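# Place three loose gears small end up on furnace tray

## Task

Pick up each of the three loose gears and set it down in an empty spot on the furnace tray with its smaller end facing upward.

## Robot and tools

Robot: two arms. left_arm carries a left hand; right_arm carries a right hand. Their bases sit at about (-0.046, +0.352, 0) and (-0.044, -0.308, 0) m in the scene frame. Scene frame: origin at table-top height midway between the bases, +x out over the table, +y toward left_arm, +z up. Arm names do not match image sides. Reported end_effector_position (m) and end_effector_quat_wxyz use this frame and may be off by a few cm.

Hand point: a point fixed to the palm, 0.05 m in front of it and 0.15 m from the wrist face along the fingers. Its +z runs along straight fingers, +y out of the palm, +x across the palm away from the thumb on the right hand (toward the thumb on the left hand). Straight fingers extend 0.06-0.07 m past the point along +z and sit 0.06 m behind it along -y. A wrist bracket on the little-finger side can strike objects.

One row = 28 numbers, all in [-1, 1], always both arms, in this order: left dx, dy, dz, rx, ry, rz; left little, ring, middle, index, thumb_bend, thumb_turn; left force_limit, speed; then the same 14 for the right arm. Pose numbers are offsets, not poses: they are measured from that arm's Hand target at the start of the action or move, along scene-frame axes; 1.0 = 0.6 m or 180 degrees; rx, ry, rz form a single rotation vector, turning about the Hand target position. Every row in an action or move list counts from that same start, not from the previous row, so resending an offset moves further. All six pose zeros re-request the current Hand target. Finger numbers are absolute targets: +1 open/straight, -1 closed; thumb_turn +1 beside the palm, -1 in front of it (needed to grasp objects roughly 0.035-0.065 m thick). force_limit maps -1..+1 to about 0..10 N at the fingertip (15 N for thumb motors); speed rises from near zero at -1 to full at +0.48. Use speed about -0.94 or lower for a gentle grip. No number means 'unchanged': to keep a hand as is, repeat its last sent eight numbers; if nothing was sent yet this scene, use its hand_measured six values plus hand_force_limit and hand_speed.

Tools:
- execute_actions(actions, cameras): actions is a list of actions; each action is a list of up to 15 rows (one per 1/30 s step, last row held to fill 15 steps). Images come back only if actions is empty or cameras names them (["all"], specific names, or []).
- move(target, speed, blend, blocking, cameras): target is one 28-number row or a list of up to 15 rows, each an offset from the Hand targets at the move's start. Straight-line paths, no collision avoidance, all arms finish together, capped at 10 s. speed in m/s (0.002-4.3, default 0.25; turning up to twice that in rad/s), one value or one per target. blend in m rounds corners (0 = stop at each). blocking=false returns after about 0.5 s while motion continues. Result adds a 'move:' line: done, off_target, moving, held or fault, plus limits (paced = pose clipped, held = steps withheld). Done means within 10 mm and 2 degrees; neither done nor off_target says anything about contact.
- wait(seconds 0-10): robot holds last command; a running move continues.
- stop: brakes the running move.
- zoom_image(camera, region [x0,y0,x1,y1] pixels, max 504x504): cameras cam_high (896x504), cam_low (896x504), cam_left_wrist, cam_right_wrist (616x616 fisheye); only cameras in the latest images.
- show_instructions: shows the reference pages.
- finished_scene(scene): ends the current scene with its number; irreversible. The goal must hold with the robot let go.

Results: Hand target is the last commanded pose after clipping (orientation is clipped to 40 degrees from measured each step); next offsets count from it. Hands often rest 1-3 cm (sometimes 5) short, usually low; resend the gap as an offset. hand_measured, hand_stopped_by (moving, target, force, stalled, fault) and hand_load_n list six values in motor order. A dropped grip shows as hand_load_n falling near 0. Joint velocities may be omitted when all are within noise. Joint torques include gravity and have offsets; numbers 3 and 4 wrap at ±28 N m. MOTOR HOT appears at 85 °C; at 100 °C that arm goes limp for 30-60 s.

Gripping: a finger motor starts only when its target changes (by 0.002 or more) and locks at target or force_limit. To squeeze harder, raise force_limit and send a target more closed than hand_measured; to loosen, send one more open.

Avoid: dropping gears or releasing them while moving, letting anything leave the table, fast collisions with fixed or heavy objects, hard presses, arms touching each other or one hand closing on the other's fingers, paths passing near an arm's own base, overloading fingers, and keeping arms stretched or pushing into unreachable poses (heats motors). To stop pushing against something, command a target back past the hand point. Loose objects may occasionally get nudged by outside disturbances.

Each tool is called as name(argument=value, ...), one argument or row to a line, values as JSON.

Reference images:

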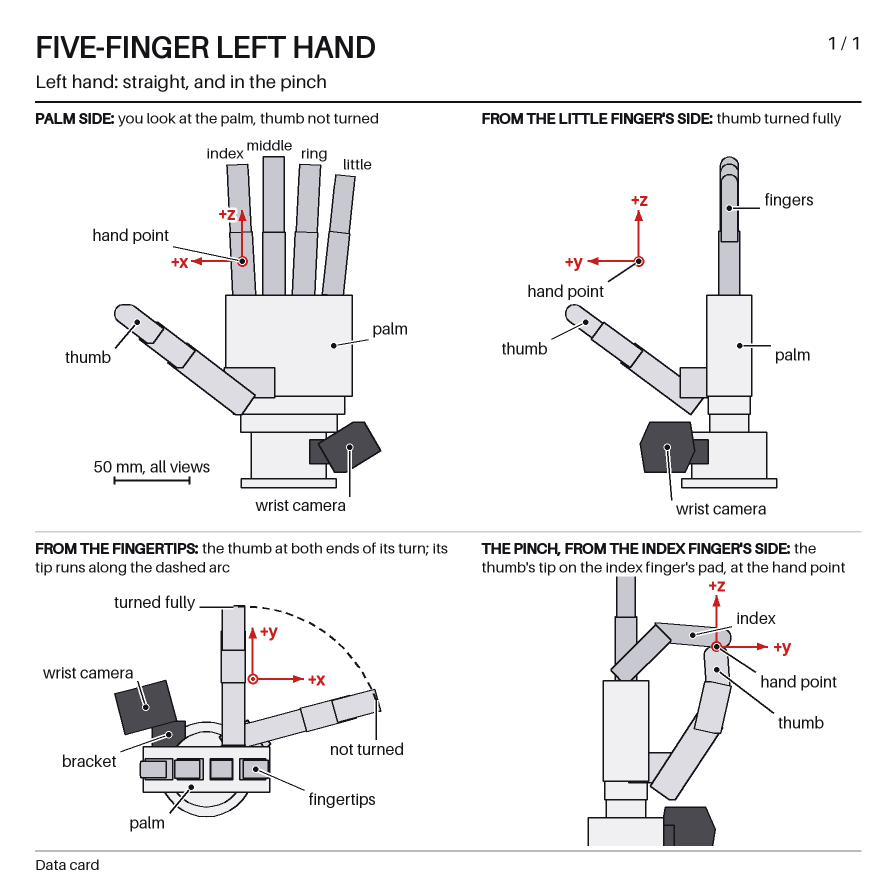

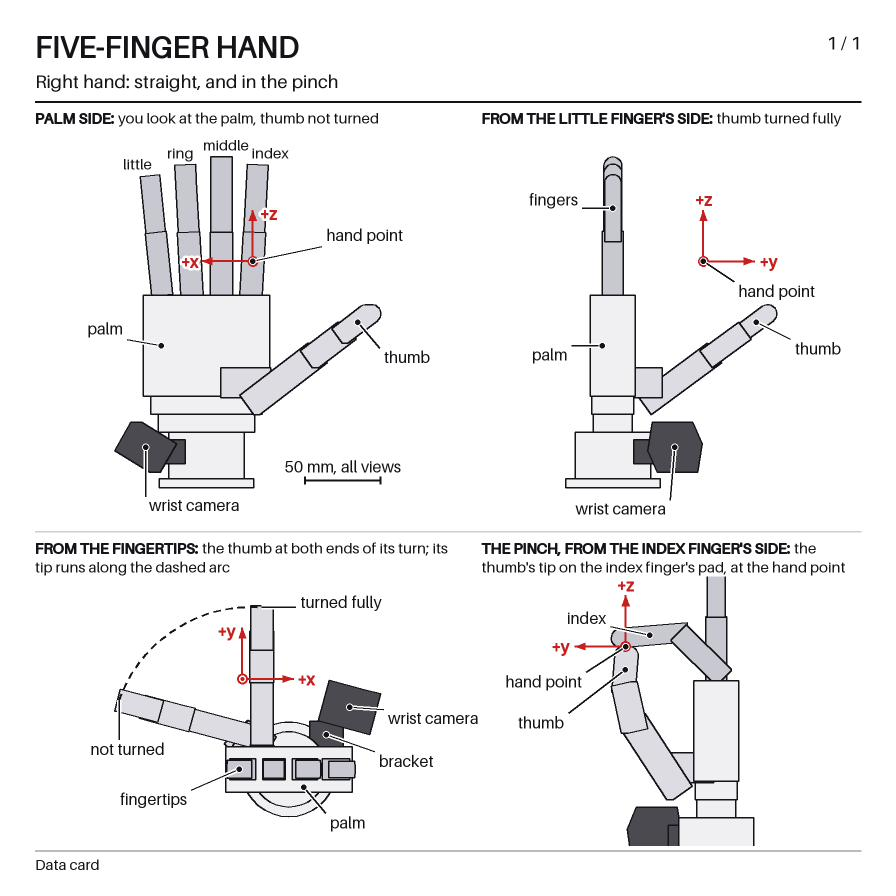

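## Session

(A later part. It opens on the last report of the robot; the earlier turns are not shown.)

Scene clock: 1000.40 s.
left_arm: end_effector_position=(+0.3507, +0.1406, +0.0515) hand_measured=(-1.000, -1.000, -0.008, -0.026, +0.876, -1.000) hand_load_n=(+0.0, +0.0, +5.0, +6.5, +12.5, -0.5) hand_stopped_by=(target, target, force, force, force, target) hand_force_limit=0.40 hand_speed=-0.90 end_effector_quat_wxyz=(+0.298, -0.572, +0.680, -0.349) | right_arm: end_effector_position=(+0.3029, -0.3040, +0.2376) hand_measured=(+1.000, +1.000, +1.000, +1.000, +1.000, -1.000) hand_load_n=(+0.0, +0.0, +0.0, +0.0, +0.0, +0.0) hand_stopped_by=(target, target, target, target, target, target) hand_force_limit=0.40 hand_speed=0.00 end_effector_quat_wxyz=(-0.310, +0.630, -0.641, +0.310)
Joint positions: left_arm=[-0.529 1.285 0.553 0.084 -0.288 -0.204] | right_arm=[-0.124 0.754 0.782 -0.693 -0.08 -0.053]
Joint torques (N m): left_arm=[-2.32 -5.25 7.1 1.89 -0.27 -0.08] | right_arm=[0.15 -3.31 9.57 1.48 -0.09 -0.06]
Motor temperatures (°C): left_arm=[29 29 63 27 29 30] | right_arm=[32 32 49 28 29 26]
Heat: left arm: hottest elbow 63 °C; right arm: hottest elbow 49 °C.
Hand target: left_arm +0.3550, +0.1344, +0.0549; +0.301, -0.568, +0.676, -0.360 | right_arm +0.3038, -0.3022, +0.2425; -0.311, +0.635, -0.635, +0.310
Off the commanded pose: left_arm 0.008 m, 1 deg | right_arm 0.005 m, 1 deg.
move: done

move(
  target=[0.0,0.0,0.0, 0,0,0, -1,-1,0.15,0.15,1,-1,0.4,-0.6, 0,0,0,0,0,0,1,1,1,1,1,-1,0.4,0],
  speed=0.06,
  cameras=["cam_left_wrist"],
)

move(
  target=[
    [0.01,-0.003,0.06, 0,0,0, -1,-1,0.1,0.1,1,-1,0.4,-0.6, 0,0,0,0,0,0,1,1,1,1,1,-1,0.4,0],
    [0.015,0.0,0.16, 0,0,0, -1,-1,0.1,0.1,1,-1,0.4,-0.6, 0,0,0,0,0,0,1,1,1,1,1,-1,0.4,0],
  ],
  speed=0.1,
  blend=[0.01,0],
  cameras=["cam_left_wrist","cam_low"],
)

zoom_image(
  camera="cam_low",
  region=[320, 210, 480, 280],
)

zoom_image(
  camera="cam_left_wrist",
  region=[130, 100, 370, 340],
)

Scene clock: 1005.40 s.
left_arm: end_effector_position=(+0.3460, +0.1395, +0.0486) hand_measured=(-1.000, -1.000, +0.150, +0.150, +1.000, -1.000) hand_load_n=(+0.0, +0.0, -2.5, +0.0, +0.0, +0.0) hand_stopped_by=(target, target, target, target, target, target) hand_force_limit=0.40 hand_speed=-0.60 end_effector_quat_wxyz=(+0.296, -0.569, +0.683, -0.348) | right_arm: end_effector_position=(+0.3029, -0.3040, +0.2376) hand_measured=(+1.000, +1.000, +1.000, +1.000, +1.000, -1.000) hand_load_n=(+0.0, +0.0, +0.0, +0.0, +0.0, +0.0) hand_stopped_by=(target, target, target, target, target, target) hand_force_limit=0.40 hand_speed=0.00 end_effector_quat_wxyz=(-0.310, +0.630, -0.641, +0.310)
Joint positions: left_arm=[-0.537 1.283 0.545 0.085 -0.289 -0.204] | right_arm=[-0.124 0.754 0.782 -0.693 -0.08 -0.053]
Joint torques (N m): left_arm=[-1.73 -5.01 7.69 1.83 -0.24 -0.08] | right_arm=[0.15 -3.37 9.57 1.47 -0.09 -0.06]
Motor temperatures (°C): left_arm=[29 29 62 27 29 30] | right_arm=[32 32 49 28 29 26]
Heat: left arm: hottest elbow 62 °C; right arm: hottest elbow 49 °C.
Hand target: left_arm +0.3550, +0.1343, +0.0550; +0.301, -0.568, +0.676, -0.360 | right_arm +0.3038, -0.3022, +0.2425; -0.311, +0.635, -0.635, +0.310
Off the commanded pose: left_arm 0.012 m, 2 deg | right_arm 0.005 m, 1 deg.
move: off_target (left_arm)
camera_calibration:
cam_left_wrist: T_world_to_cam=[[0.535166, -0.329757, 0.777726, -0.176299], [-0.664217, -0.7331, 0.146223, 0.321422], [0.521932, -0.594832, -0.61136, 0.051329], [0, 0, 0, 1]] pos_world=[0.281053, 0.20803, 0.121493]
Images, in order (width x height): cam_left_wrist 616x616.

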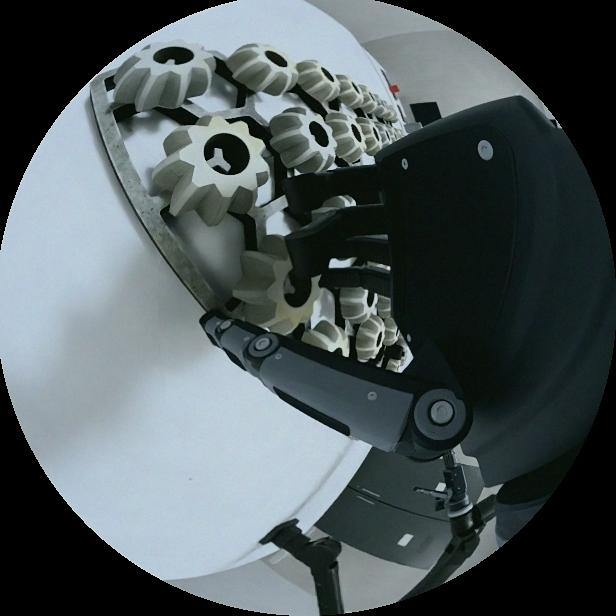

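Scene clock: 1006.90 s.
left_arm: end_effector_position=(+0.3445, +0.1414, +0.1174) hand_measured=(-1.000, -1.000, +0.100, +0.100, +1.000, -1.000) hand_load_n=(+0.0, +0.0, +0.0, +0.0, +0.0, +0.0) hand_stopped_by=(target, target, target, target, target, target) hand_force_limit=0.40 hand_speed=-0.60 end_effector_quat_wxyz=(+0.290, -0.572, +0.689, -0.336) | right_arm: end_effector_position=(+0.3029, -0.3040, +0.2376) hand_measured=(+1.000, +1.000, +1.000, +1.000, +1.000, -1.000) hand_load_n=(+0.0, +0.0, +0.0, +0.0, +0.0, +0.0) hand_stopped_by=(target, target, target, target, target, target) hand_force_limit=0.40 hand_speed=0.00 end_effector_quat_wxyz=(-0.310, +0.630, -0.641, +0.310)
Joint positions: left_arm=[-0.533 1.14 0.67 -0.213 -0.283 -0.204] | right_arm=[-0.124 0.754 0.782 -0.693 -0.08 -0.053]
Joint torques (N m): left_arm=[-0.91 -6.01 12.21 0.65 -0.03 0] | right_arm=[0.15 -3.37 9.57 1.47 -0.09 -0.06]
Motor temperatures (°C): left_arm=[29 29 62 27 29 30] | right_arm=[32 32 49 28 29 26]
Heat: left arm: hottest elbow 62 °C; right arm: hottest elbow 49 °C.
Hand target: left_arm +0.3640, +0.1343, +0.1509; +0.301, -0.568, +0.676, -0.360 | right_arm +0.3038, -0.3022, +0.2425; -0.311, +0.635, -0.635, +0.310
Off the commanded pose: left_arm 0.039 m, 3 deg | right_arm 0.005 m, 1 deg.
move: off_target (left_arm)
camera_calibration:
cam_left_wrist: T_world_to_cam=[[0.556283, -0.339588, 0.758439, -0.231958], [-0.660202, -0.73488, 0.15519, 0.309496], [0.504661, -0.587053, -0.632998, 0.102632], [0, 0, 0, 1]] pos_world=[0.28157, 0.208923, 0.192861]
Images, in order (width x height): cam_low 896x504, cam_left_wrist 616x616.

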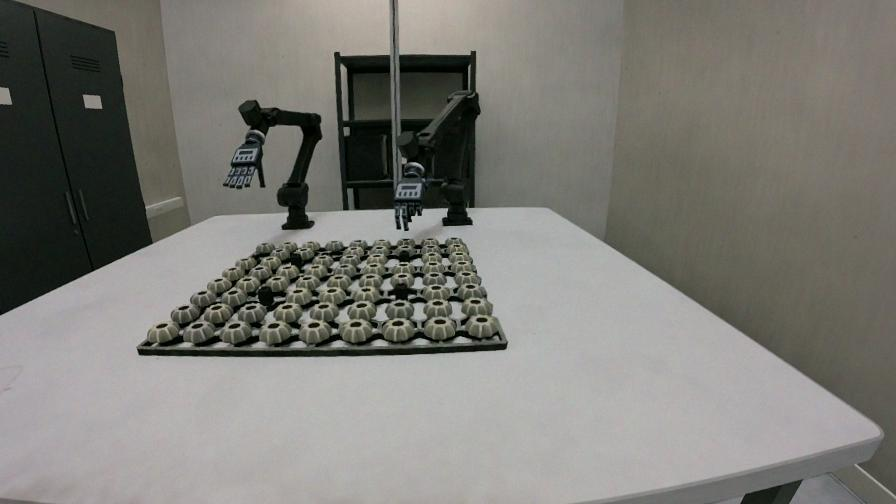

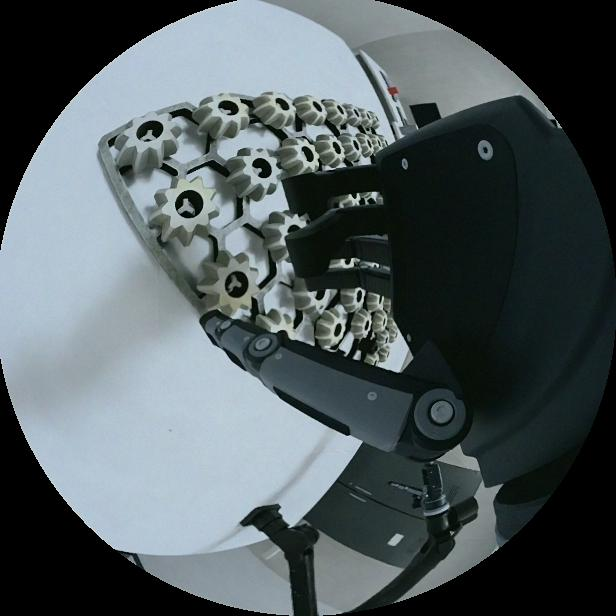

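Scaled by 3.150.

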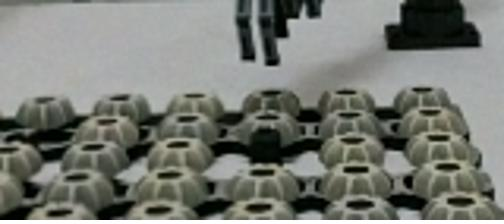

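Scaled by 2.100 from the camera's 616x616 image, which has a finer 880x880 frame.

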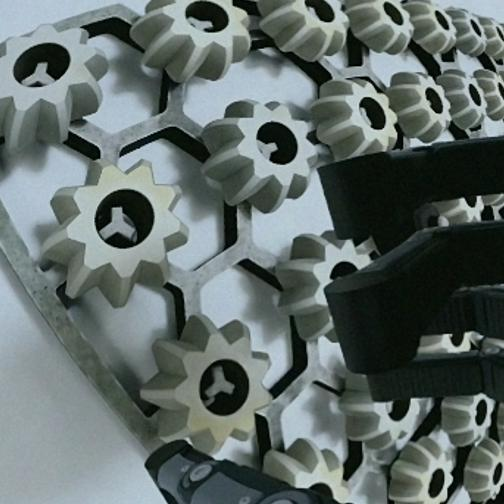

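move(
  target=[-0.15,0.2,0.1, 0,0,0, 1,1,0.5,0.5,1,-1,0.4,0, 0,0,0,0,0,0,1,1,1,1,1,-1,0.4,0],
  speed=0.3,
  cameras=["cam_high","cam_low"],
)

zoom_image(
  camera="cam_high",
  region=[480, 140, 610, 360],
)

Scene clock: 1010.53 s.
left_arm: end_effector_position=(+0.2753, +0.2529, +0.2161) hand_measured=(+1.000, +1.000, +0.500, +0.500, +1.000, -1.000) hand_load_n=(+0.0, +0.0, +0.0, +0.0, +0.0, +0.0) hand_stopped_by=(target, target, target, target, target, target) hand_force_limit=0.40 hand_speed=0.00 end_effector_quat_wxyz=(+0.302, -0.571, +0.669, -0.367) | right_arm: end_effector_position=(+0.3029, -0.3040, +0.2376) hand_measured=(+1.000, +1.000, +1.000, +1.000, +1.000, -1.000) hand_load_n=(+0.0, +0.0, +0.0, -0.5, +0.0, +0.0) hand_stopped_by=(target, target, target, target, target, target) hand_force_limit=0.40 hand_speed=0.00 end_effector_quat_wxyz=(-0.310, +0.630, -0.641, +0.310)
Joint positions: left_arm=[-0.23 0.647 0.646 -0.579 -0.039 -0.043] | right_arm=[-0.124 0.754 0.782 -0.693 -0.08 -0.053]
Joint torques (N m): left_arm=[-1.55 0.09 8.75 0.8 0.1 0.1] | right_arm=[0.15 -3.31 9.57 1.47 -0.09 -0.06]
Motor temperatures (°C): left_arm=[29 29 62 27 29 30] | right_arm=[32 32 49 28 29 26]
Heat: left arm: hottest elbow 62 °C; right arm: hottest elbow 49 °C.
Hand target: left_arm +0.2739, +0.2543, +0.2108; +0.301, -0.568, +0.676, -0.360 | right_arm +0.3038, -0.3022, +0.2425; -0.311, +0.635, -0.635, +0.310
Off the commanded pose: left_arm 0.006 m, 1 deg | right_arm 0.005 m, 1 deg.
move: done
Images, in order (width x height): cam_high 896x504, cam_low 896x504.

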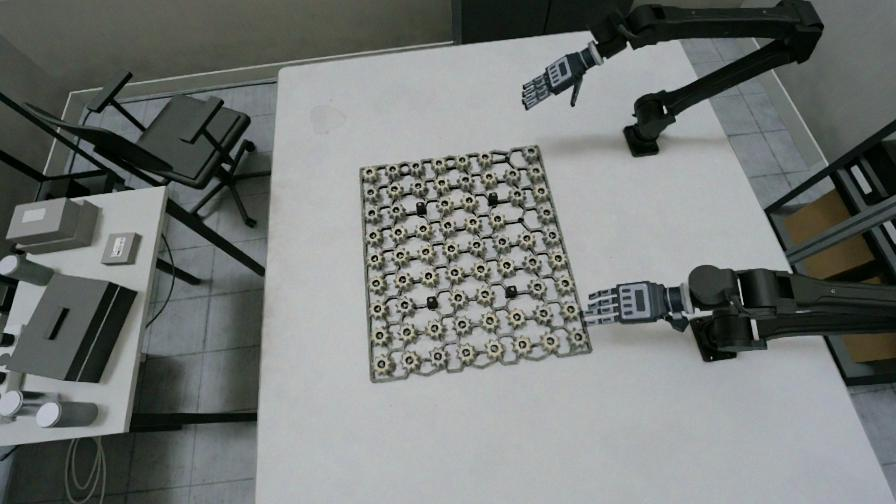

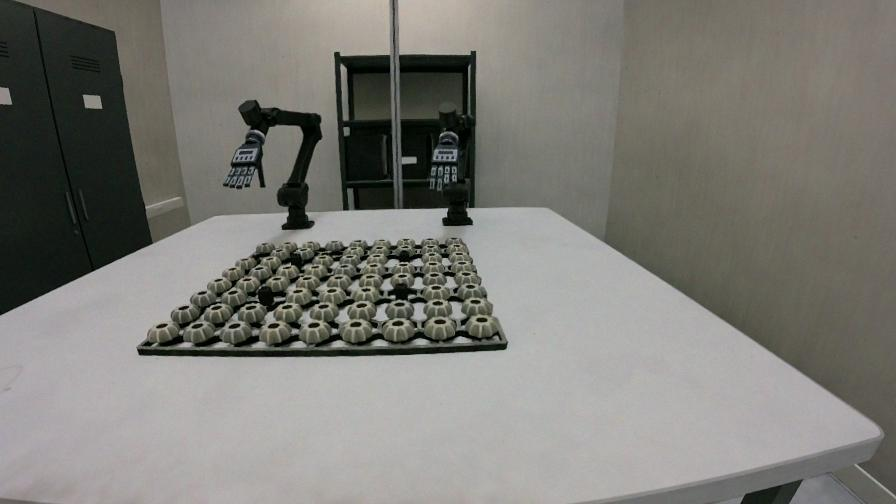

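Scaled by 2.291.

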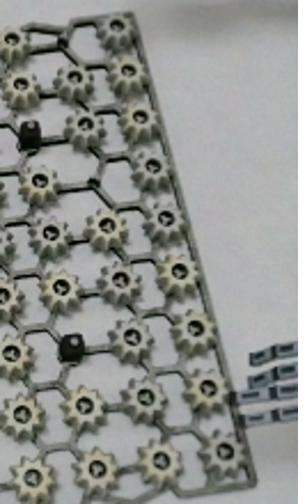

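All three gears sit on pins in the tray. Ending scene 1.

finished_scene(
  scene=1,
)

The scene is finished: the task was done.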